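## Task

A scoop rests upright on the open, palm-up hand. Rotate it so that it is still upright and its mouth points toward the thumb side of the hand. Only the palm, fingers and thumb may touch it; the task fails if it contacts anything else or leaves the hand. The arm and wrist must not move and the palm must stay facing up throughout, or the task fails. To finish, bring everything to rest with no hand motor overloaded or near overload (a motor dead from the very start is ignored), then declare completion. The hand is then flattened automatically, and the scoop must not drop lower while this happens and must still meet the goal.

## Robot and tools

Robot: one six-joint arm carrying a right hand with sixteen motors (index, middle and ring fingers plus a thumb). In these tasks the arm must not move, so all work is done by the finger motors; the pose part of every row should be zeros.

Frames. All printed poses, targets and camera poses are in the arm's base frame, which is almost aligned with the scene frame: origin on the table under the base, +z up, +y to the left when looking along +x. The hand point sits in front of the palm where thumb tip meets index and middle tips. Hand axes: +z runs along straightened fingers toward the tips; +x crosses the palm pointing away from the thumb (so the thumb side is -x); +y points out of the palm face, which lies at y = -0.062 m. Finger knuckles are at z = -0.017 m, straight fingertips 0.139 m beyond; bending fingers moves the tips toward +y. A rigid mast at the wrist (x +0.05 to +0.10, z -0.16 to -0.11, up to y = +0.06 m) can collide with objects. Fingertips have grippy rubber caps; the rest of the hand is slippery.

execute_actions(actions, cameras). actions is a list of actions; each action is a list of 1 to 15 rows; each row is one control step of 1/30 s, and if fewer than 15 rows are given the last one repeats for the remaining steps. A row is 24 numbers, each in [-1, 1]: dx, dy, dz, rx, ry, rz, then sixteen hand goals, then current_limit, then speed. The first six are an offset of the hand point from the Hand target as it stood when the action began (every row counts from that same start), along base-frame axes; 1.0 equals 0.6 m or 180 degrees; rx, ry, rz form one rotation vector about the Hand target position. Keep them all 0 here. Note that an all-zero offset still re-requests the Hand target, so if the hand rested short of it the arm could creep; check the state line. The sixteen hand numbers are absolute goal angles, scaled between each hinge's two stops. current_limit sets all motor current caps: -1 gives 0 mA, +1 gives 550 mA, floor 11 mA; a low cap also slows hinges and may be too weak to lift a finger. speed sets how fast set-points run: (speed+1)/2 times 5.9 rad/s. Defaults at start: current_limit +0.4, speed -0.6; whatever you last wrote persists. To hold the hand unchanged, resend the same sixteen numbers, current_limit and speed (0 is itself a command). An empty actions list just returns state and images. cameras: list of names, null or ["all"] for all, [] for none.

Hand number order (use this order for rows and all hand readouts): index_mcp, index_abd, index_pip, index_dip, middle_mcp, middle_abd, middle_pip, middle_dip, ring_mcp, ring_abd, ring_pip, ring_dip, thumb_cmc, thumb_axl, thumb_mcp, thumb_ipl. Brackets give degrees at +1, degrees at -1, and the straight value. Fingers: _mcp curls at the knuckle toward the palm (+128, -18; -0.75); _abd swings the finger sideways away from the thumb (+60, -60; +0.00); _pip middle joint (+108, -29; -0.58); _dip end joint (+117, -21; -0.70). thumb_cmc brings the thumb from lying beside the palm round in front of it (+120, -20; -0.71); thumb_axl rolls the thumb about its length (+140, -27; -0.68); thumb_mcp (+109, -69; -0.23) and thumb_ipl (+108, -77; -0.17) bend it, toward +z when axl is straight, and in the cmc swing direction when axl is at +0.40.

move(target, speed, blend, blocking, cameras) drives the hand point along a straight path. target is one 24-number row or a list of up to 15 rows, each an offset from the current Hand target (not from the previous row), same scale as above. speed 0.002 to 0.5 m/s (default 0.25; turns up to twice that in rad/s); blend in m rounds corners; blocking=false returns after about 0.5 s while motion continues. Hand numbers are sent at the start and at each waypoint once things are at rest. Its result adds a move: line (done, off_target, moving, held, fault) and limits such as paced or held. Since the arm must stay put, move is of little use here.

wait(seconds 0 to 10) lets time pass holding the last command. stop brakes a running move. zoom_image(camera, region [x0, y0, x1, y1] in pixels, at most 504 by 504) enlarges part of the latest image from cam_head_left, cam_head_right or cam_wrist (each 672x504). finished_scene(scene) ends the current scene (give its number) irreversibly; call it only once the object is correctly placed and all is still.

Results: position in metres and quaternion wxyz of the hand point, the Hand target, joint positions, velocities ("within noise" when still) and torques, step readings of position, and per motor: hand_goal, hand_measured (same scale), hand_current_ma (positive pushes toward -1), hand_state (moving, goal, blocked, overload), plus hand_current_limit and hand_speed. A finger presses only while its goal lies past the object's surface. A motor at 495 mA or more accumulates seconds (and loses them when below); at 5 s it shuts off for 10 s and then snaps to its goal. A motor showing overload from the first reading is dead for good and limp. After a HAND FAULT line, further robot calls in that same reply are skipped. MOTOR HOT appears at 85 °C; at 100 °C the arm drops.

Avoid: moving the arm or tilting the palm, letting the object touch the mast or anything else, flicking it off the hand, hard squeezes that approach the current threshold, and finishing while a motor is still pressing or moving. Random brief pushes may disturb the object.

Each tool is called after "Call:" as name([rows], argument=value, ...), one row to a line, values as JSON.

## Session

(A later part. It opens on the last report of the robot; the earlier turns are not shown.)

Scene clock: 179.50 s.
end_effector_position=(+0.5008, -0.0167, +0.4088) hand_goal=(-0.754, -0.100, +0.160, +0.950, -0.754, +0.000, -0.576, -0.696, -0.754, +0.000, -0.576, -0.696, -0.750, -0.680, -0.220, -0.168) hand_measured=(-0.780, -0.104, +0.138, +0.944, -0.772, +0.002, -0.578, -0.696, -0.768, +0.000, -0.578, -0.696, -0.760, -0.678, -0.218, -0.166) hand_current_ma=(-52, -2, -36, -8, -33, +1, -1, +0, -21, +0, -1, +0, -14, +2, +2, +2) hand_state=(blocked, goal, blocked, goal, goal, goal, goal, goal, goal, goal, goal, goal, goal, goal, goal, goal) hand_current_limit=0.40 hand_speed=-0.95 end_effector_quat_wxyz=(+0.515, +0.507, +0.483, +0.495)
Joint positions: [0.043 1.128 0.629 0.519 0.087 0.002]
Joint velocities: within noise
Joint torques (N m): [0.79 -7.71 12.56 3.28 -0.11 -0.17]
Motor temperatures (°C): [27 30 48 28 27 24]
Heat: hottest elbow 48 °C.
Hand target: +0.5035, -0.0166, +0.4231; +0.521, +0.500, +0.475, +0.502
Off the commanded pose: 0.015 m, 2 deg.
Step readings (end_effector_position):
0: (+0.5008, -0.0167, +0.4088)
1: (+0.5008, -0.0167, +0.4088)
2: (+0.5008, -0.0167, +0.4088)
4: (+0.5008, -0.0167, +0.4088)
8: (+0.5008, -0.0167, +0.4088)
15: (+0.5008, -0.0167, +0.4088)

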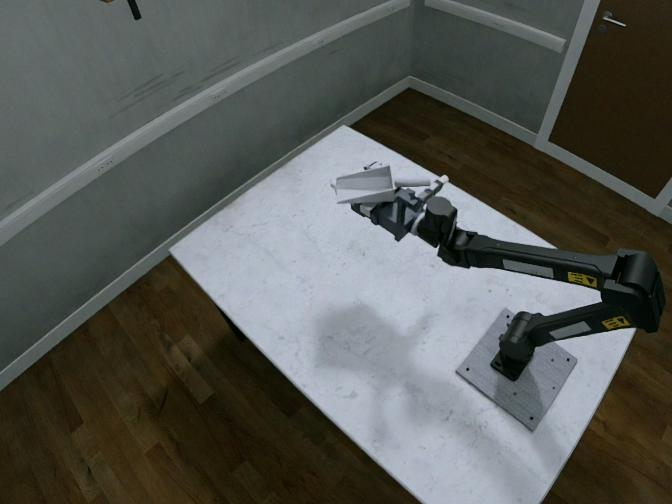

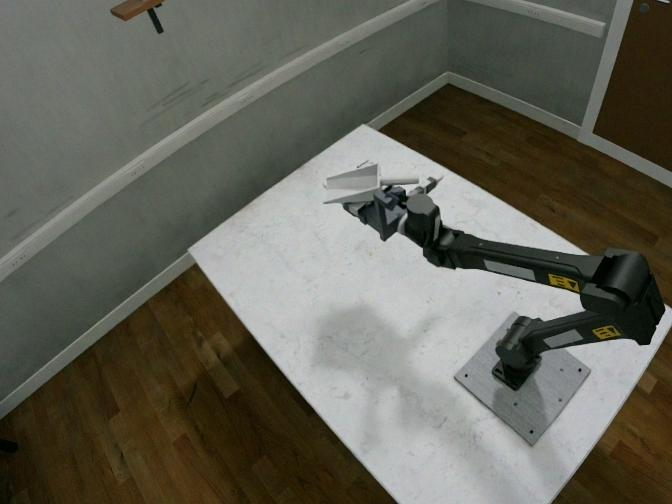

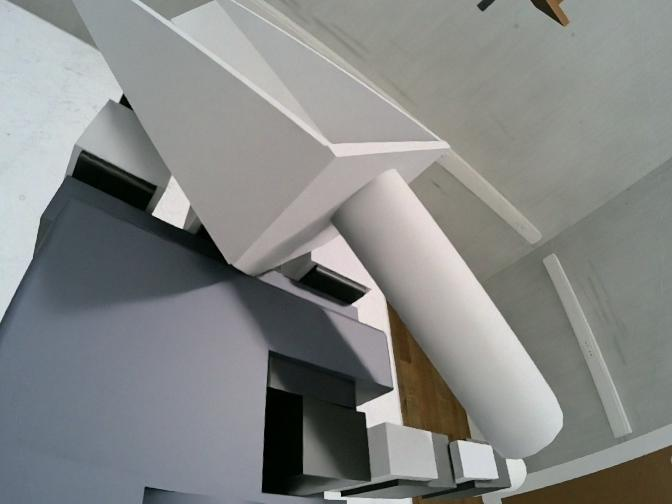

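Call:
zoom_image(camera="cam_head_left", region=[320, 150, 460, 250])

Call:
zoom_image(camera="cam_head_right", region=[310, 150, 450, 250])

Scaled by 3.600.

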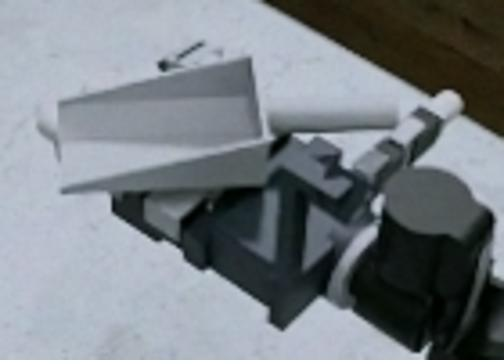

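Scaled by 3.600.

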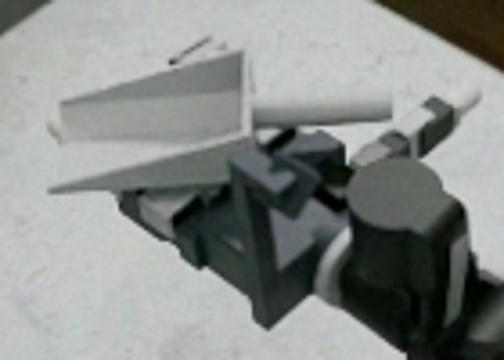

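Call:
execute_actions([
  [[0,0,0,0,0,0,-0.754,-0.1,0.24,0.95,-0.754,0,-0.576,-0.696,-0.754,0,-0.576,-0.696,-0.75,-0.68,-0.22,-0.168,0.4,-0.95]],
], cameras=[])

Call:
execute_actions([
  [[0,0,0,0,0,0,-0.754,-0.1,0.32,0.95,-0.754,0,-0.576,-0.696,-0.754,0,-0.576,-0.696,-0.75,-0.68,-0.22,-0.168,0.4,-0.95]],
], cameras=["cam_wrist","cam_head_left","cam_head_right"])

Call:
zoom_image(camera="cam_head_left", region=[320, 150, 460, 250])

Scene clock: 183.70 s.
end_effector_position=(+0.5008, -0.0167, +0.4088) hand_goal=(-0.754, -0.100, +0.240, +0.950, -0.754, +0.000, -0.576, -0.696, -0.754, +0.000, -0.576, -0.696, -0.750, -0.680, -0.220, -0.168) hand_measured=(-0.780, -0.102, +0.208, +0.942, -0.772, +0.002, -0.578, -0.696, -0.768, +0.000, -0.578, -0.696, -0.760, -0.678, -0.218, -0.166) hand_current_ma=(-52, -2, -61, -11, -33, +1, -1, +0, -21, +0, -1, +0, -14, +2, +2, +2) hand_state=(blocked, goal, blocked, goal, goal, goal, goal, goal, goal, goal, goal, goal, goal, goal, goal, goal) hand_current_limit=0.40 hand_speed=-0.95 end_effector_quat_wxyz=(+0.515, +0.507, +0.483, +0.495)
Joint positions: [0.043 1.128 0.629 0.519 0.087 0.002]
Joint velocities: within noise
Joint torques (N m): [0.79 -7.71 12.53 3.26 -0.11 -0.17]
Motor temperatures (°C): [27 30 48 28 27 24]
Heat: hottest elbow 48 °C.
Hand target: +0.5035, -0.0166, +0.4231; +0.521, +0.500, +0.475, +0.502
Off the commanded pose: 0.015 m, 2 deg.
Step readings (end_effector_position):
0: (+0.5008, -0.0167, +0.4088)
1: (+0.5008, -0.0167, +0.4088)
2: (+0.5008, -0.0167, +0.4088)
4: (+0.5008, -0.0167, +0.4088)
8: (+0.5008, -0.0167, +0.4088)
15: (+0.5008, -0.0167, +0.4088)
No camera images: "cameras" was empty.

Scene clock: 184.60 s.
end_effector_position=(+0.5008, -0.0167, +0.4088) hand_goal=(-0.754, -0.100, +0.320, +0.950, -0.754, +0.000, -0.576, -0.696, -0.754, +0.000, -0.576, -0.696, -0.750, -0.680, -0.220, -0.168) hand_measured=(-0.780, -0.102, +0.292, +0.940, -0.772, +0.002, -0.578, -0.696, -0.768, +0.000, -0.578, -0.696, -0.760, -0.678, -0.218, -0.166) hand_current_ma=(-52, -1, -50, -11, -33, +1, -1, +0, -21, +0, -1, +0, -14, +2, +2, +2) hand_state=(blocked, goal, blocked, goal, goal, goal, goal, goal, goal, goal, goal, goal, goal, goal, goal, goal) hand_current_limit=0.40 hand_speed=-0.95 end_effector_quat_wxyz=(+0.515, +0.507, +0.483, +0.495)
Joint positions: [0.043 1.128 0.629 0.519 0.087 0.002]
Joint velocities: within noise
Joint torques (N m): [0.85 -7.71 12.55 3.26 -0.11 -0.17]
Motor temperatures (°C): [27 30 48 28 27 24]
Heat: hottest elbow 48 °C.
Hand target: +0.5035, -0.0166, +0.4231; +0.521, +0.500, +0.475, +0.502
Off the commanded pose: 0.015 m, 2 deg.
Step readings (end_effector_position):
0: (+0.5008, -0.0167, +0.4088)
1: (+0.5008, -0.0167, +0.4088)
2: (+0.5008, -0.0167, +0.4088)
4: (+0.5008, -0.0167, +0.4088)
8: (+0.5008, -0.0167, +0.4088)
15: (+0.5008, -0.0167, +0.4088)

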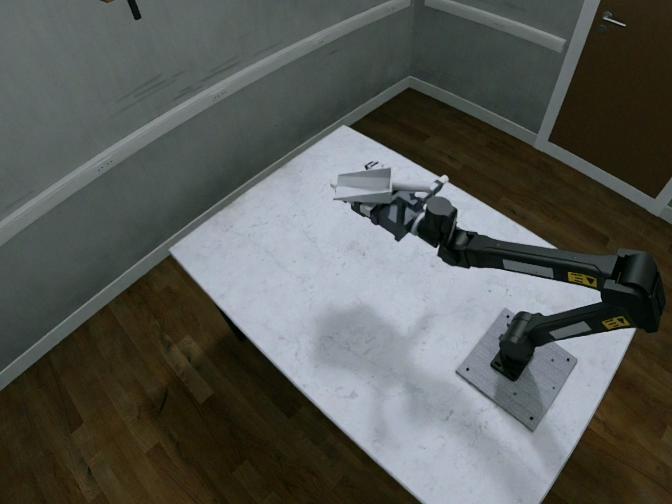

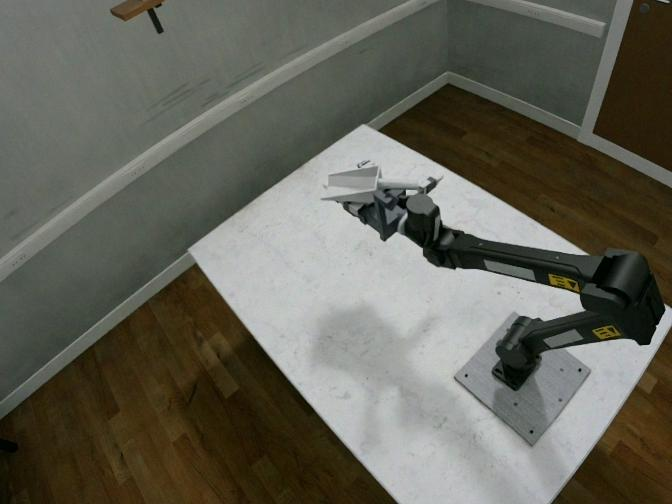

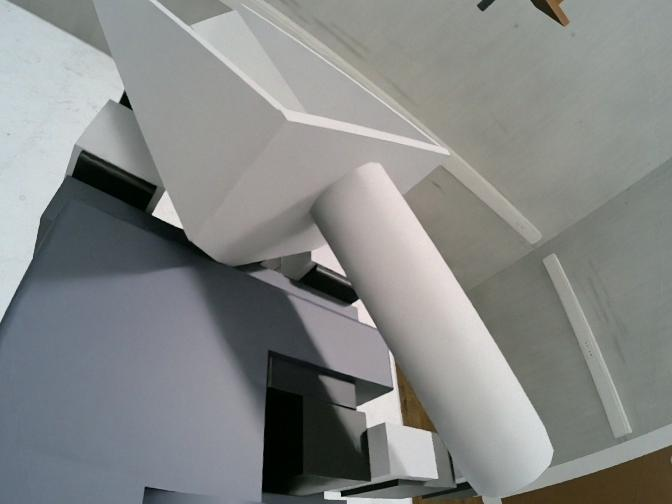

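Scaled by 3.600.

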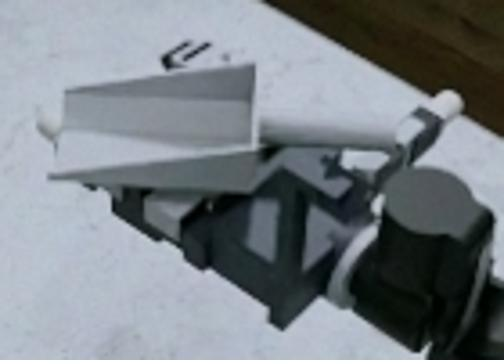

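Call:
execute_actions([
  [[0,0,0,0,0,0,-0.754,-0.1,0.40,0.95,-0.754,0,-0.576,-0.696,-0.754,0,-0.576,-0.696,-0.75,-0.68,-0.22,-0.168,0.4,-0.95]],
], cameras=["cam_wrist","cam_head_left","cam_head_right"])

Call:
zoom_image(camera="cam_head_left", region=[320, 150, 460, 250])

Call:
zoom_image(camera="cam_head_right", region=[310, 150, 450, 250])

Scene clock: 202.13 s.
end_effector_position=(+0.5008, -0.0167, +0.4088) hand_goal=(-0.754, -0.100, +0.400, +0.950, -0.754, +0.000, -0.576, -0.696, -0.754, +0.000, -0.576, -0.696, -0.750, -0.680, -0.220, -0.168) hand_measured=(-0.780, -0.102, +0.376, +0.940, -0.772, +0.002, -0.578, -0.696, -0.768, +0.000, -0.578, -0.696, -0.760, -0.678, -0.218, -0.166) hand_current_ma=(-52, -1, -41, -11, -33, +1, -1, +0, -21, +0, -1, +0, -14, +2, +2, +2) hand_state=(blocked, goal, blocked, goal, goal, goal, goal, goal, goal, goal, goal, goal, goal, goal, goal, goal) hand_current_limit=0.40 hand_speed=-0.95 end_effector_quat_wxyz=(+0.515, +0.507, +0.483, +0.495)
Joint positions: [0.043 1.128 0.629 0.519 0.087 0.002]
Joint velocities: within noise
Joint torques (N m): [0.85 -7.65 12.55 3.26 -0.11 -0.17]
Motor temperatures (°C): [27 30 48 28 27 24]
Heat: hottest elbow 48 °C.
Hand target: +0.5035, -0.0166, +0.4231; +0.521, +0.500, +0.475, +0.502
Off the commanded pose: 0.015 m, 2 deg.
Step readings (end_effector_position):
0: (+0.5008, -0.0167, +0.4088)
1: (+0.5008, -0.0167, +0.4088)
2: (+0.5008, -0.0167, +0.4088)
4: (+0.5008, -0.0167, +0.4088)
8: (+0.5008, -0.0167, +0.4088)
15: (+0.5008, -0.0167, +0.4088)

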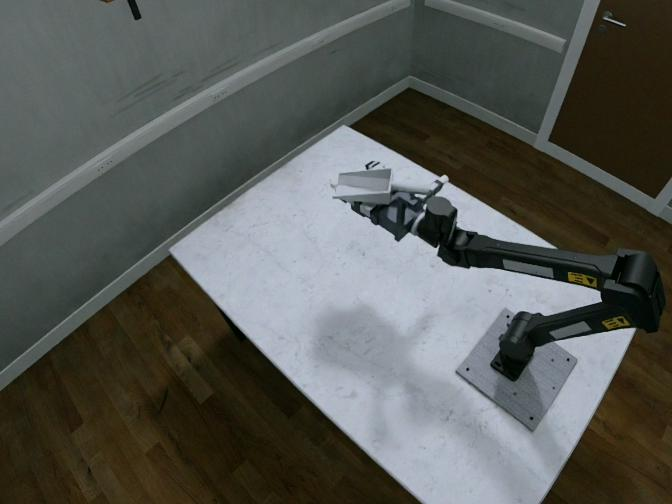

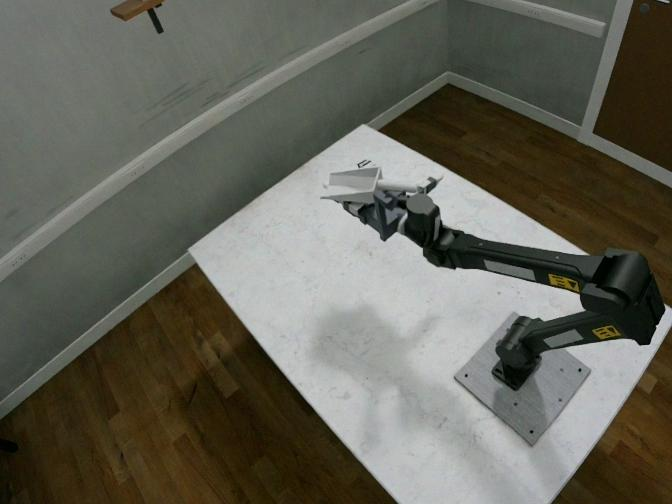

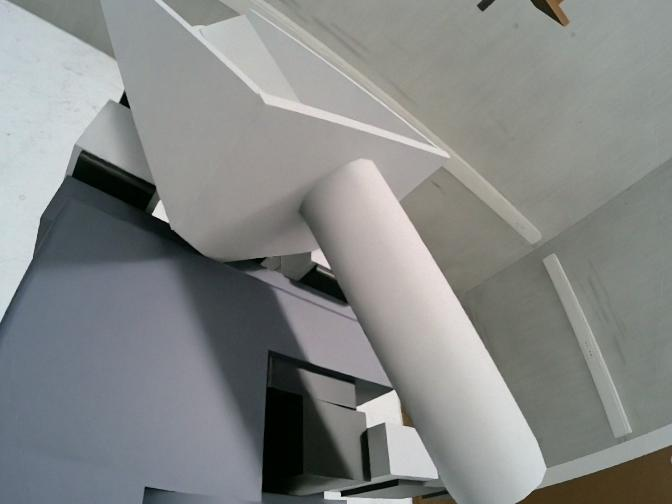

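Scaled by 3.600.

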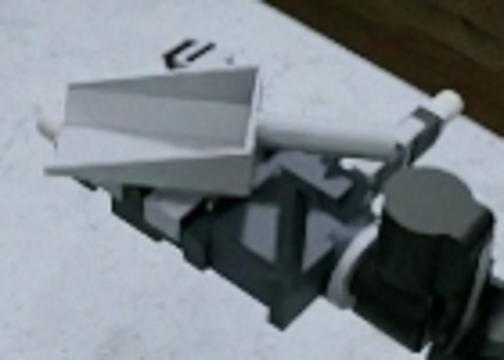

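Scaled by 3.600.

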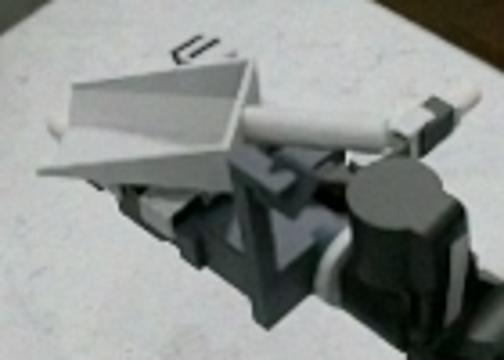

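Call:
execute_actions([
  [[0,0,0,0,0,0,-0.754,-0.1,0.47,0.95,-0.754,0,-0.576,-0.696,-0.754,0,-0.576,-0.696,-0.75,-0.68,-0.22,-0.168,0.4,-0.95]],
], cameras=["cam_wrist","cam_head_left","cam_head_right"])

Call:
zoom_image(camera="cam_head_left", region=[320, 150, 460, 250])

Call:
zoom_image(camera="cam_head_right", region=[310, 150, 450, 250])

Scene clock: 204.33 s.
end_effector_position=(+0.5008, -0.0167, +0.4088) hand_goal=(-0.754, -0.100, +0.470, +0.950, -0.754, +0.000, -0.576, -0.696, -0.754, +0.000, -0.576, -0.696, -0.750, -0.680, -0.220, -0.168) hand_measured=(-0.780, -0.102, +0.448, +0.940, -0.772, +0.002, -0.578, -0.696, -0.768, +0.000, -0.578, -0.696, -0.760, -0.678, -0.218, -0.166) hand_current_ma=(-50, -1, -38, -11, -33, +1, -1, +0, -21, +0, -1, +0, -14, +2, +2, +2) hand_state=(blocked, goal, blocked, goal, goal, goal, goal, goal, goal, goal, goal, goal, goal, goal, goal, goal) hand_current_limit=0.40 hand_speed=-0.95 end_effector_quat_wxyz=(+0.515, +0.507, +0.483, +0.495)
Joint positions: [0.043 1.128 0.629 0.519 0.087 0.002]
Joint velocities: within noise
Joint torques (N m): [0.79 -7.71 12.53 3.26 -0.11 -0.17]
Motor temperatures (°C): [27 30 48 28 27 24]
Heat: hottest elbow 48 °C.
Hand target: +0.5035, -0.0166, +0.4231; +0.521, +0.500, +0.475, +0.502
Off the commanded pose: 0.015 m, 2 deg.
Step readings (end_effector_position):
0: (+0.5008, -0.0167, +0.4088)
1: (+0.5008, -0.0167, +0.4088)
2: (+0.5008, -0.0167, +0.4088)
4: (+0.5008, -0.0167, +0.4088)
8: (+0.5008, -0.0167, +0.4088)
15: (+0.5008, -0.0167, +0.4088)

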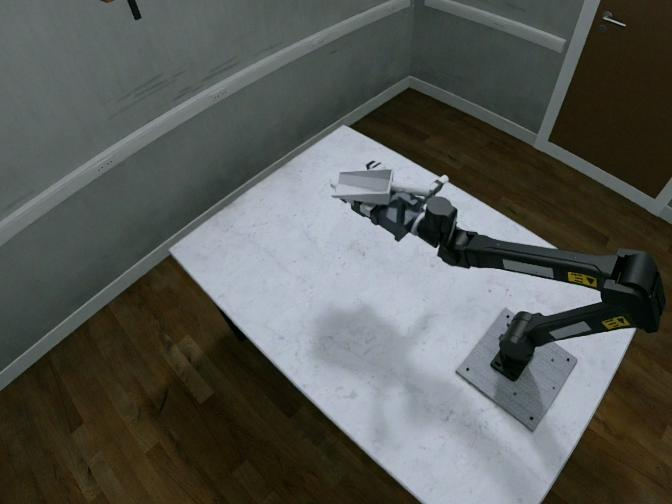

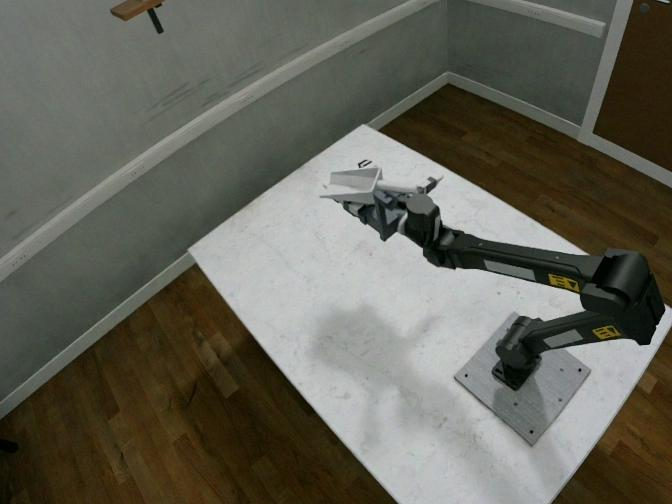

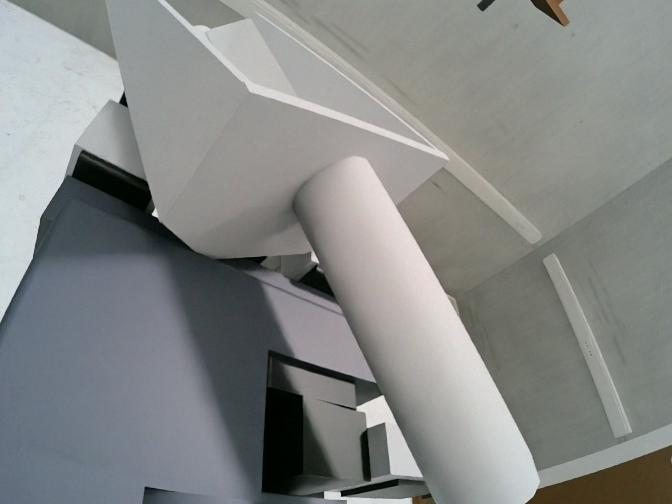

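Scaled by 3.600.

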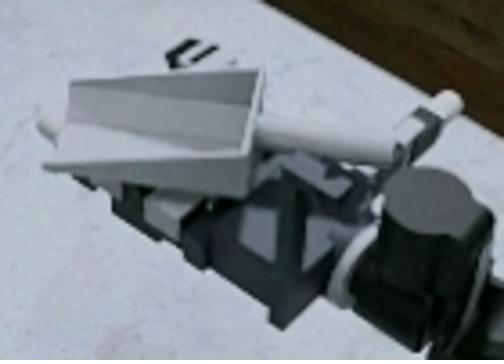

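Scaled by 3.600.

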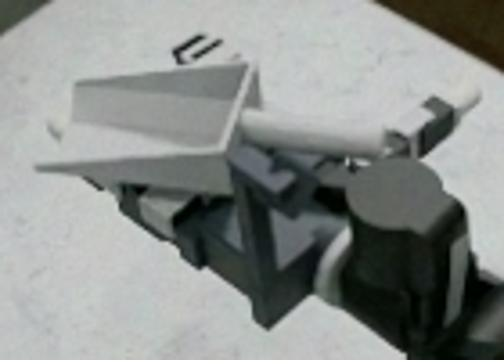

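Call:
execute_actions([
  [[0,0,0,0,0,0,-0.754,-0.1,0.55,0.95,-0.754,0,-0.576,-0.696,-0.754,0,-0.576,-0.696,-0.75,-0.68,-0.22,-0.168,0.4,-0.95]],
], cameras=["cam_wrist","cam_head_left","cam_head_right"])

Call:
zoom_image(camera="cam_head_left", region=[320, 150, 460, 250])

Call:
zoom_image(camera="cam_head_right", region=[310, 150, 450, 250])

Scene clock: 206.50 s.
end_effector_position=(+0.5008, -0.0167, +0.4088) hand_goal=(-0.754, -0.100, +0.550, +0.950, -0.754, +0.000, -0.576, -0.696, -0.754, +0.000, -0.576, -0.696, -0.750, -0.680, -0.220, -0.168) hand_measured=(-0.778, -0.102, +0.532, +0.940, -0.772, +0.002, -0.578, -0.696, -0.768, +0.000, -0.578, -0.696, -0.760, -0.678, -0.218, -0.166) hand_current_ma=(-49, +0, -30, -11, -33, +1, -1, +0, -21, +0, -1, +0, -14, +2, +2, +2) hand_state=(blocked, goal, goal, goal, goal, goal, goal, goal, goal, goal, goal, goal, goal, goal, goal, goal) hand_current_limit=0.40 hand_speed=-0.95 end_effector_quat_wxyz=(+0.515, +0.507, +0.483, +0.495)
Joint positions: [0.043 1.128 0.629 0.519 0.087 0.002]
Joint velocities: within noise
Joint torques (N m): [0.79 -7.65 12.55 3.25 -0.11 -0.18]
Motor temperatures (°C): [27 30 48 28 27 24]
Heat: hottest elbow 48 °C.
Hand target: +0.5035, -0.0166, +0.4231; +0.521, +0.500, +0.475, +0.502
Off the commanded pose: 0.015 m, 2 deg.
Step readings (end_effector_position):
0: (+0.5008, -0.0167, +0.4088)
1: (+0.5008, -0.0167, +0.4088)
2: (+0.5008, -0.0167, +0.4088)
4: (+0.5008, -0.0167, +0.4088)
8: (+0.5008, -0.0167, +0.4088)
15: (+0.5008, -0.0167, +0.4088)

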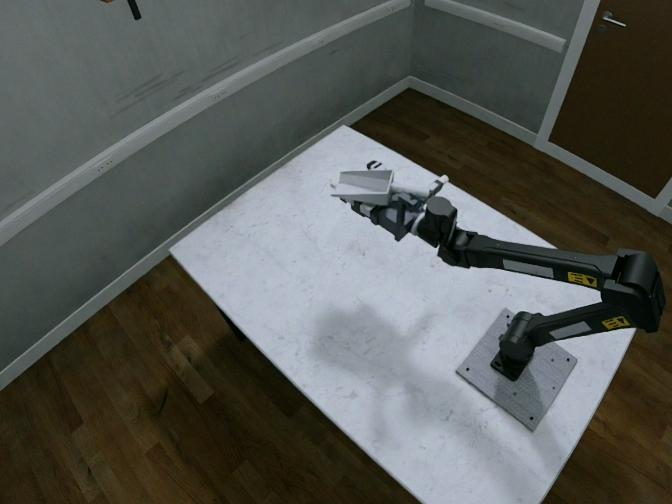

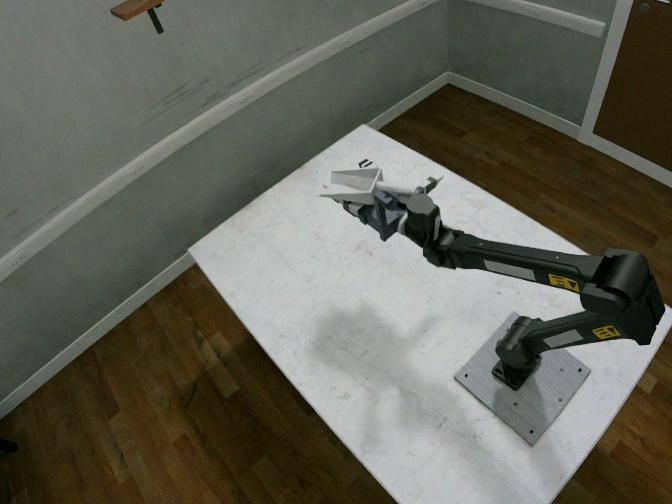

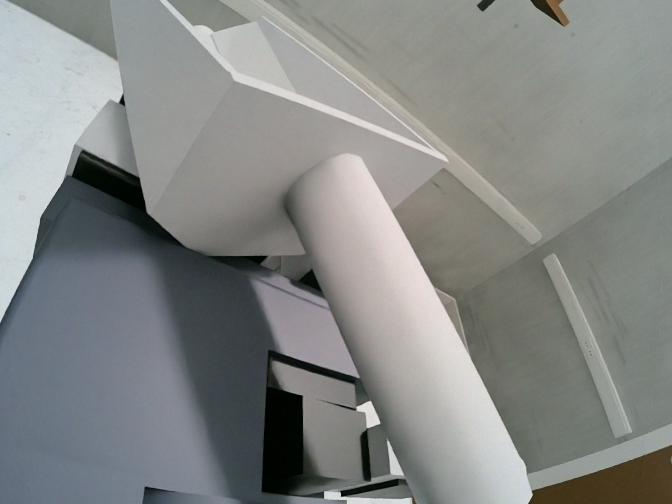

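Scaled by 3.600.

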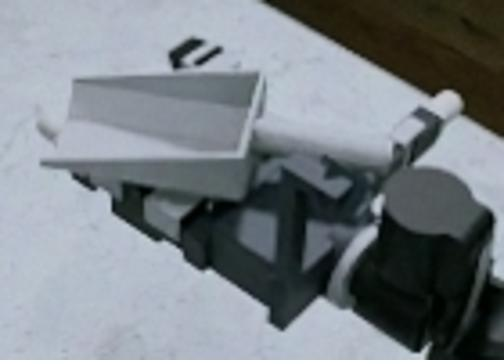

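Scaled by 3.600.

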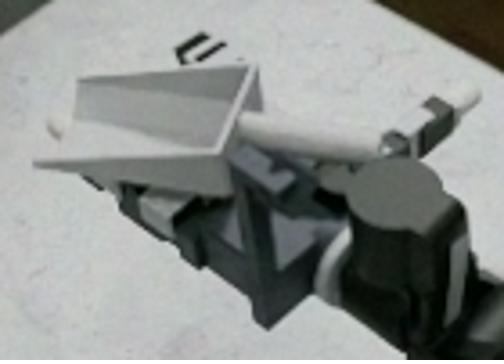

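Call:
execute_actions([
  [[0,0,0,0,0,0,-0.754,-0.1,0.55,0.95,-0.754,0,-0.576,-0.696,-0.863,0,-0.576,-0.696,-0.75,-0.68,-0.22,-0.168,0.4,-0.93]],
], cameras=["cam_wrist","cam_head_left"])

Call:
execute_actions([
  [[0,0,0,0,0,0,-0.754,-0.1,0.55,0.95,-0.754,0,-0.576,-0.696,-0.863,0.5,-0.576,-0.696,-0.75,-0.68,-0.22,-0.168,0.4,-0.88]],
], cameras=["cam_wrist","cam_head_left"])

Scene clock: 210.50 s.
end_effector_position=(+0.5008, -0.0167, +0.4088) hand_goal=(-0.754, -0.100, +0.550, +0.950, -0.754, +0.000, -0.576, -0.696, -0.864, +0.000, -0.576, -0.696, -0.750, -0.680, -0.220, -0.168) hand_measured=(-0.778, -0.102, +0.534, +0.942, -0.772, +0.002, -0.578, -0.696, -0.872, +0.000, -0.578, -0.696, -0.760, -0.678, -0.218, -0.166) hand_current_ma=(-47, +0, -23, -9, -33, +1, -1, +0, -11, +0, -1, +0, -14, +2, +2, +2) hand_state=(blocked, goal, goal, goal, goal, goal, goal, goal, goal, goal, goal, goal, goal, goal, goal, goal) hand_current_limit=0.40 hand_speed=-0.93 end_effector_quat_wxyz=(+0.515, +0.507, +0.483, +0.495)
Joint positions: [0.043 1.128 0.629 0.519 0.087 0.002]
Joint velocities: within noise
Joint torques (N m): [0.79 -7.71 12.55 3.28 -0.11 -0.17]
Motor temperatures (°C): [27 30 48 28 27 24]
Heat: hottest elbow 48 °C.
Hand target: +0.5035, -0.0166, +0.4231; +0.521, +0.500, +0.475, +0.502
Off the commanded pose: 0.015 m, 2 deg.
Step readings (end_effector_position):
0: (+0.5008, -0.0167, +0.4088)
1: (+0.5008, -0.0167, +0.4088)
2: (+0.5008, -0.0167, +0.4088)
4: (+0.5008, -0.0167, +0.4088)
8: (+0.5008, -0.0167, +0.4088)
15: (+0.5008, -0.0167, +0.4088)
Images, in order (width x height): cam_head_left 672x504, cam_wrist 672x504.

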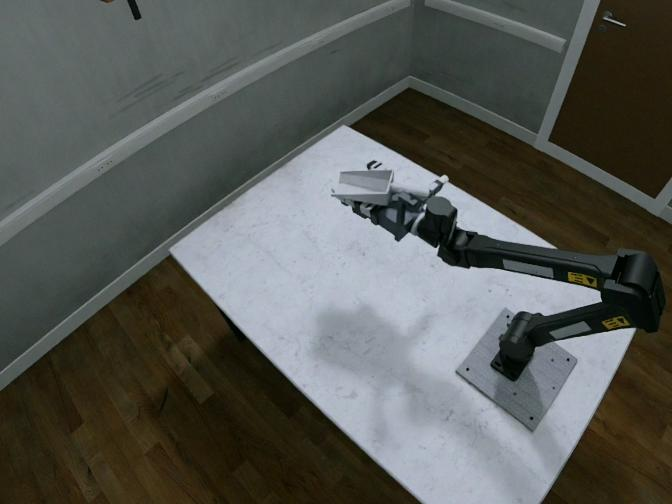

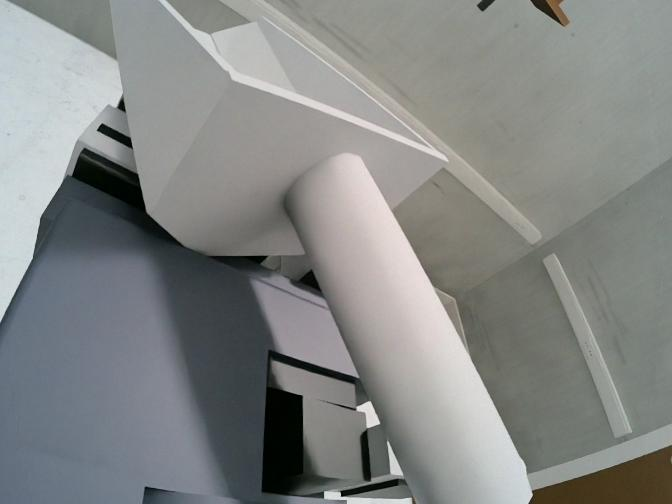

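Scene clock: 212.23 s.
end_effector_position=(+0.5008, -0.0167, +0.4088) hand_goal=(-0.754, -0.100, +0.550, +0.950, -0.754, +0.000, -0.576, -0.696, -0.864, +0.500, -0.576, -0.696, -0.750, -0.680, -0.220, -0.168) hand_measured=(-0.778, -0.102, +0.534, +0.942, -0.772, +0.002, -0.578, -0.696, -0.872, +0.496, -0.578, -0.696, -0.760, -0.678, -0.218, -0.166) hand_current_ma=(-47, +0, -23, -9, -33, +1, -1, +0, -11, -3, -1, +0, -14, +2, +2, +2) hand_state=(blocked, goal, goal, goal, goal, goal, goal, goal, goal, goal, goal, goal, goal, goal, goal, goal) hand_current_limit=0.40 hand_speed=-0.88 end_effector_quat_wxyz=(+0.515, +0.507, +0.483, +0.495)
Joint positions: [0.043 1.128 0.629 0.519 0.087 0.002]
Joint velocities: within noise
Joint torques (N m): [0.85 -7.71 12.55 3.26 -0.11 -0.15]
Motor temperatures (°C): [27 30 48 28 27 24]
Heat: hottest elbow 48 °C.
Hand target: +0.5035, -0.0166, +0.4231; +0.521, +0.500, +0.475, +0.502
Off the commanded pose: 0.015 m, 2 deg.
Step readings (end_effector_position):
0: (+0.5008, -0.0167, +0.4088)
1: (+0.5008, -0.0167, +0.4088)
2: (+0.5008, -0.0167, +0.4088)
4: (+0.5008, -0.0167, +0.4088)
8: (+0.5008, -0.0167, +0.4088)
15: (+0.5008, -0.0167, +0.4088)
Images, in order (width x height): cam_head_left 672x504, cam_wrist 672x504.

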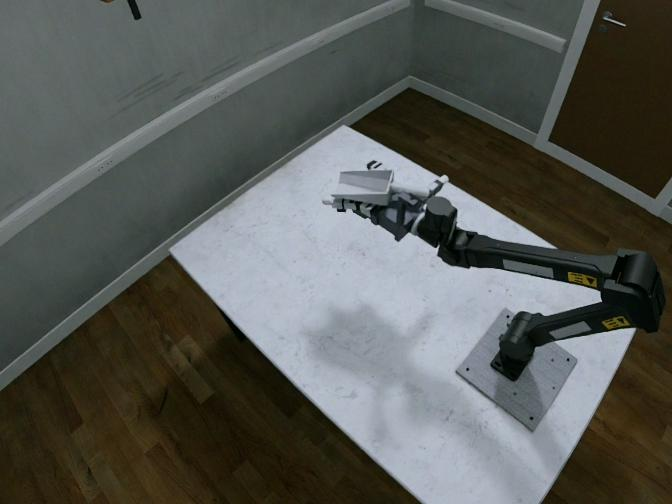

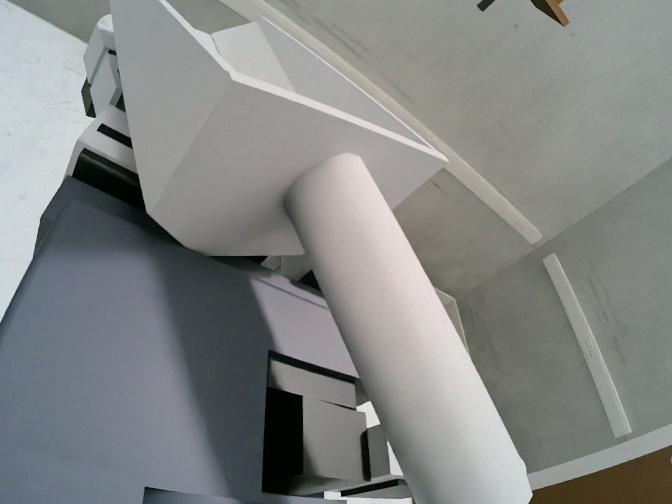

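Call:
execute_actions([
  [[0,0,0,0,0,0,-0.754,-0.1,0.55,0.95,-0.754,0,-0.576,-0.696,-0.863,0.99,-0.576,-0.696,-0.75,-0.68,-0.22,-0.168,0.4,-0.88]],
], cameras=["cam_wrist","cam_head_left","cam_head_right"])

Call:
zoom_image(camera="cam_head_left", region=[310, 150, 450, 250])

Call:
zoom_image(camera="cam_wrist", region=[0, 0, 300, 250])

Scene clock: 214.37 s.
end_effector_position=(+0.5008, -0.0167, +0.4088) hand_goal=(-0.754, -0.100, +0.550, +0.950, -0.754, +0.000, -0.576, -0.696, -0.864, +0.990, -0.576, -0.696, -0.750, -0.680, -0.220, -0.168) hand_measured=(-0.778, -0.102, +0.534, +0.942, -0.772, +0.002, -0.578, -0.696, -0.872, +0.984, -0.578, -0.696, -0.760, -0.678, -0.218, -0.166) hand_current_ma=(-47, +0, -23, -9, -33, +1, -1, +0, -11, -4, -1, +0, -14, +2, +2, +2) hand_state=(blocked, goal, goal, goal, goal, goal, goal, goal, goal, goal, goal, goal, goal, goal, goal, goal) hand_current_limit=0.40 hand_speed=-0.88 end_effector_quat_wxyz=(+0.515, +0.507, +0.483, +0.495)
Joint positions: [0.043 1.128 0.629 0.519 0.087 0.002]
Joint velocities: within noise
Joint torques (N m): [0.79 -7.65 12.56 3.25 -0.11 -0.14]
Motor temperatures (°C): [27 30 48 28 27 24]
Heat: hottest elbow 48 °C.
Hand target: +0.5035, -0.0166, +0.4231; +0.521, +0.500, +0.475, +0.502
Off the commanded pose: 0.015 m, 2 deg.
Step readings (end_effector_position):
0: (+0.5008, -0.0167, +0.4088)
1: (+0.5008, -0.0167, +0.4088)
2: (+0.5008, -0.0167, +0.4088)
4: (+0.5008, -0.0167, +0.4088)
8: (+0.5008, -0.0167, +0.4088)
15: (+0.5008, -0.0167, +0.4088)

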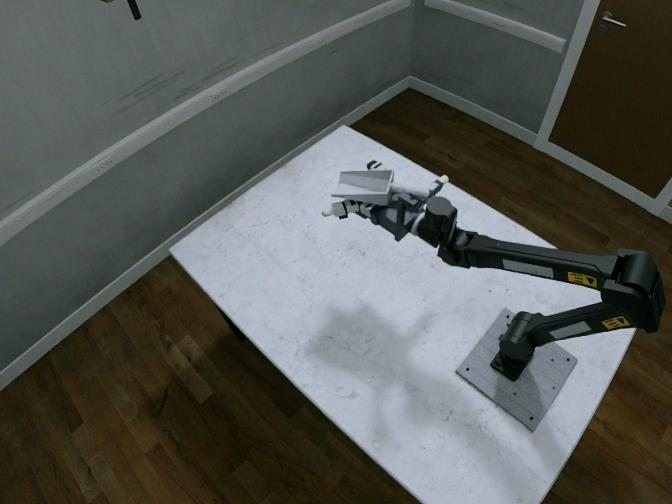

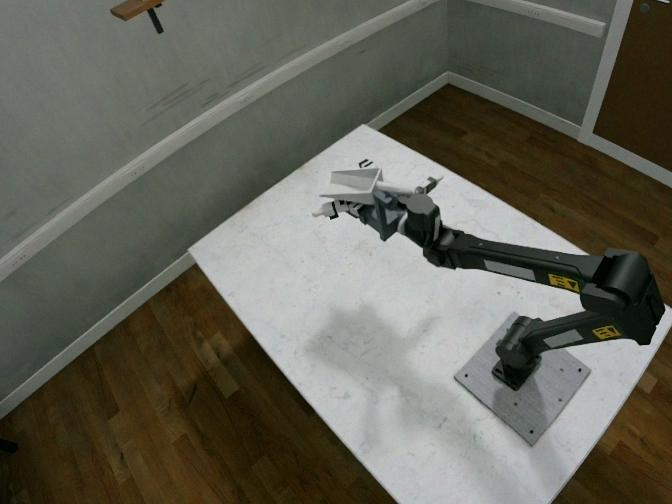

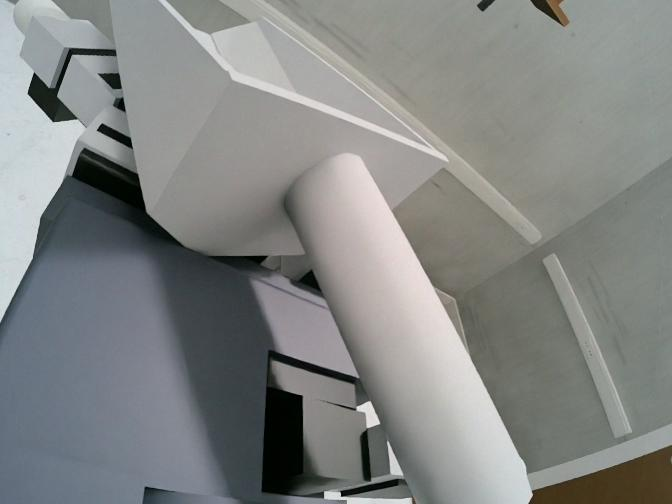

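Scaled by 3.600.

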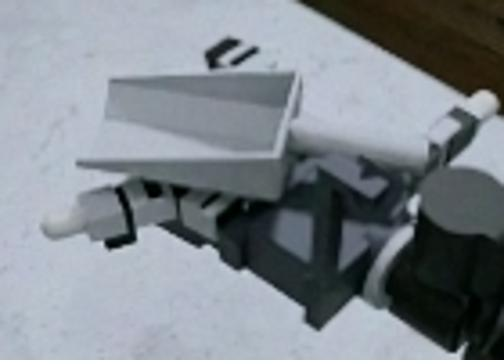

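Scaled by 1.680 from the camera's 672x504 image, which has a finer 960x720 frame.

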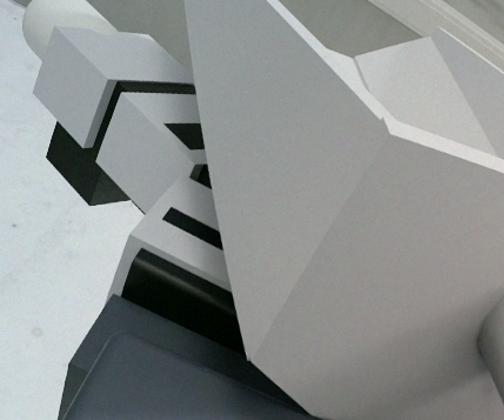

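Call:
execute_actions([
  [[0,0,0,0,0,0,-0.754,-0.1,0.55,0.95,-0.754,0,-0.576,-0.696,-0.863,0.99,-0.576,-0.2,-0.75,-0.68,-0.22,-0.168,0.4,-0.88]],
], cameras=["cam_wrist","cam_head_left"])

Call:
execute_actions([
  [[0,0,0,0,0,0,-0.754,-0.1,0.55,0.95,-0.754,0,-0.576,-0.696,-0.863,0.99,-0.576,0.2,-0.75,-0.68,-0.22,-0.168,0.4,-0.9]],
], cameras=["cam_wrist","cam_head_left"])

Call:
zoom_image(camera="cam_head_left", region=[310, 150, 450, 250])

Scene clock: 217.20 s.
end_effector_position=(+0.5008, -0.0167, +0.4088) hand_goal=(-0.754, -0.100, +0.550, +0.950, -0.754, +0.000, -0.576, -0.696, -0.864, +0.990, -0.576, -0.200, -0.750, -0.680, -0.220, -0.168) hand_measured=(-0.778, -0.102, +0.534, +0.942, -0.772, +0.002, -0.578, -0.696, -0.872, +0.984, -0.578, -0.204, -0.760, -0.678, -0.218, -0.166) hand_current_ma=(-47, +0, -23, -9, -33, +1, -1, +0, -11, -4, -1, -3, -14, +2, +2, +2) hand_state=(blocked, goal, goal, goal, goal, goal, goal, goal, goal, goal, goal, goal, goal, goal, goal, goal) hand_current_limit=0.40 hand_speed=-0.88 end_effector_quat_wxyz=(+0.515, +0.507, +0.483, +0.495)
Joint positions: [0.043 1.128 0.629 0.519 0.087 0.002]
Joint velocities: within noise
Joint torques (N m): [0.79 -7.53 12.55 3.25 -0.11 -0.15]
Motor temperatures (°C): [27 30 48 28 27 24]
Heat: hottest elbow 48 °C.
Hand target: +0.5035, -0.0166, +0.4231; +0.521, +0.500, +0.475, +0.502
Off the commanded pose: 0.015 m, 2 deg.
Step readings (end_effector_position):
0: (+0.5008, -0.0167, +0.4088)
1: (+0.5008, -0.0167, +0.4088)
2: (+0.5008, -0.0167, +0.4088)
4: (+0.5008, -0.0167, +0.4088)
8: (+0.5008, -0.0167, +0.4088)
15: (+0.5008, -0.0167, +0.4088)
Images, in order (width x height): cam_head_left 672x504, cam_wrist 672x504.

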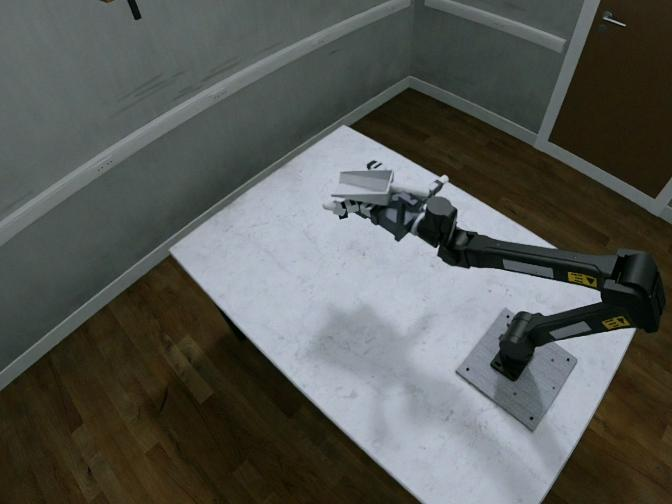

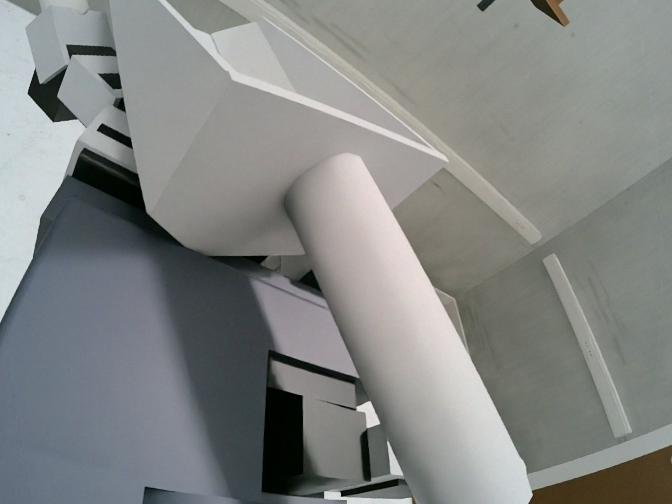

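Scene clock: 219.10 s.
end_effector_position=(+0.5008, -0.0167, +0.4088) hand_goal=(-0.754, -0.100, +0.550, +0.950, -0.754, +0.000, -0.576, -0.696, -0.864, +0.990, -0.576, +0.200, -0.750, -0.680, -0.220, -0.168) hand_measured=(-0.776, -0.100, +0.538, +0.942, -0.772, +0.002, -0.578, -0.696, -0.872, +0.988, -0.578, +0.194, -0.760, -0.678, -0.218, -0.166) hand_current_ma=(-39, +0, -15, -9, -33, +1, -1, +0, -11, -2, -1, -7, -14, +2, +2, +2) hand_state=(blocked, goal, goal, goal, goal, goal, goal, goal, goal, goal, goal, goal, goal, goal, goal, goal) hand_current_limit=0.40 hand_speed=-0.90 end_effector_quat_wxyz=(+0.515, +0.507, +0.483, +0.495)
Joint positions: [0.043 1.128 0.629 0.519 0.087 0.002]
Joint velocities: within noise
Joint torques (N m): [0.91 -7.65 12.52 3.25 -0.11 -0.15]
Motor temperatures (°C): [27 30 48 28 27 24]
Heat: hottest elbow 48 °C.
Hand target: +0.5035, -0.0166, +0.4231; +0.521, +0.500, +0.475, +0.502
Off the commanded pose: 0.015 m, 2 deg.
Step readings (end_effector_position):
0: (+0.5008, -0.0167, +0.4088)
1: (+0.5008, -0.0167, +0.4088)
2: (+0.5008, -0.0167, +0.4088)
4: (+0.5008, -0.0167, +0.4088)
8: (+0.5008, -0.0167, +0.4088)
15: (+0.5008, -0.0167, +0.4088)
Images, in order (width x height): cam_head_left 672x504, cam_wrist 672x504.

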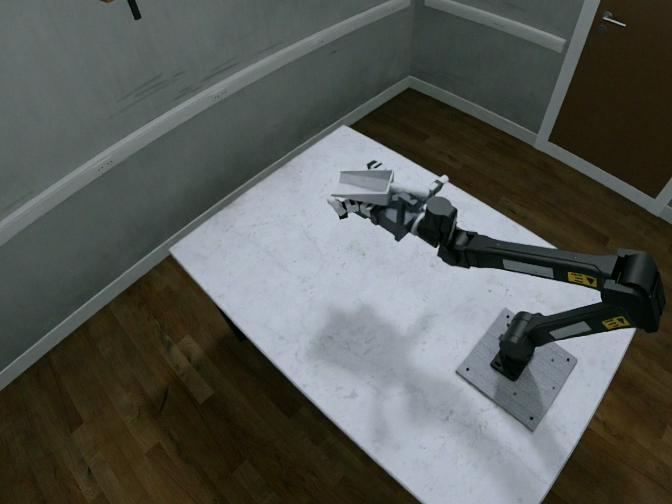

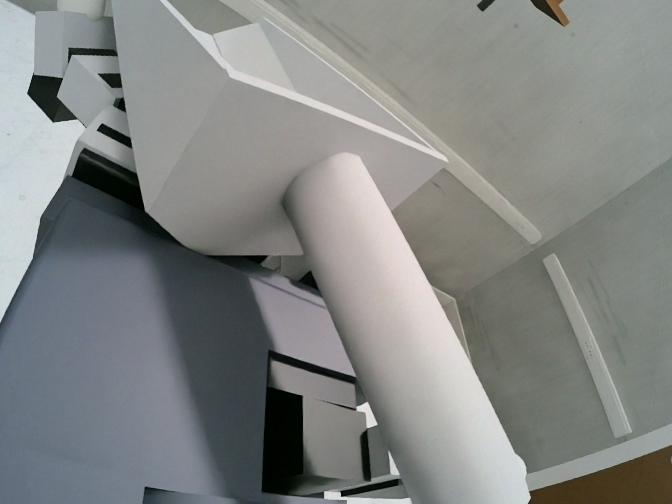

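Scaled by 3.600.

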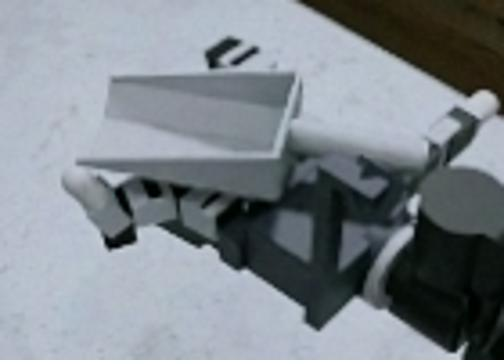

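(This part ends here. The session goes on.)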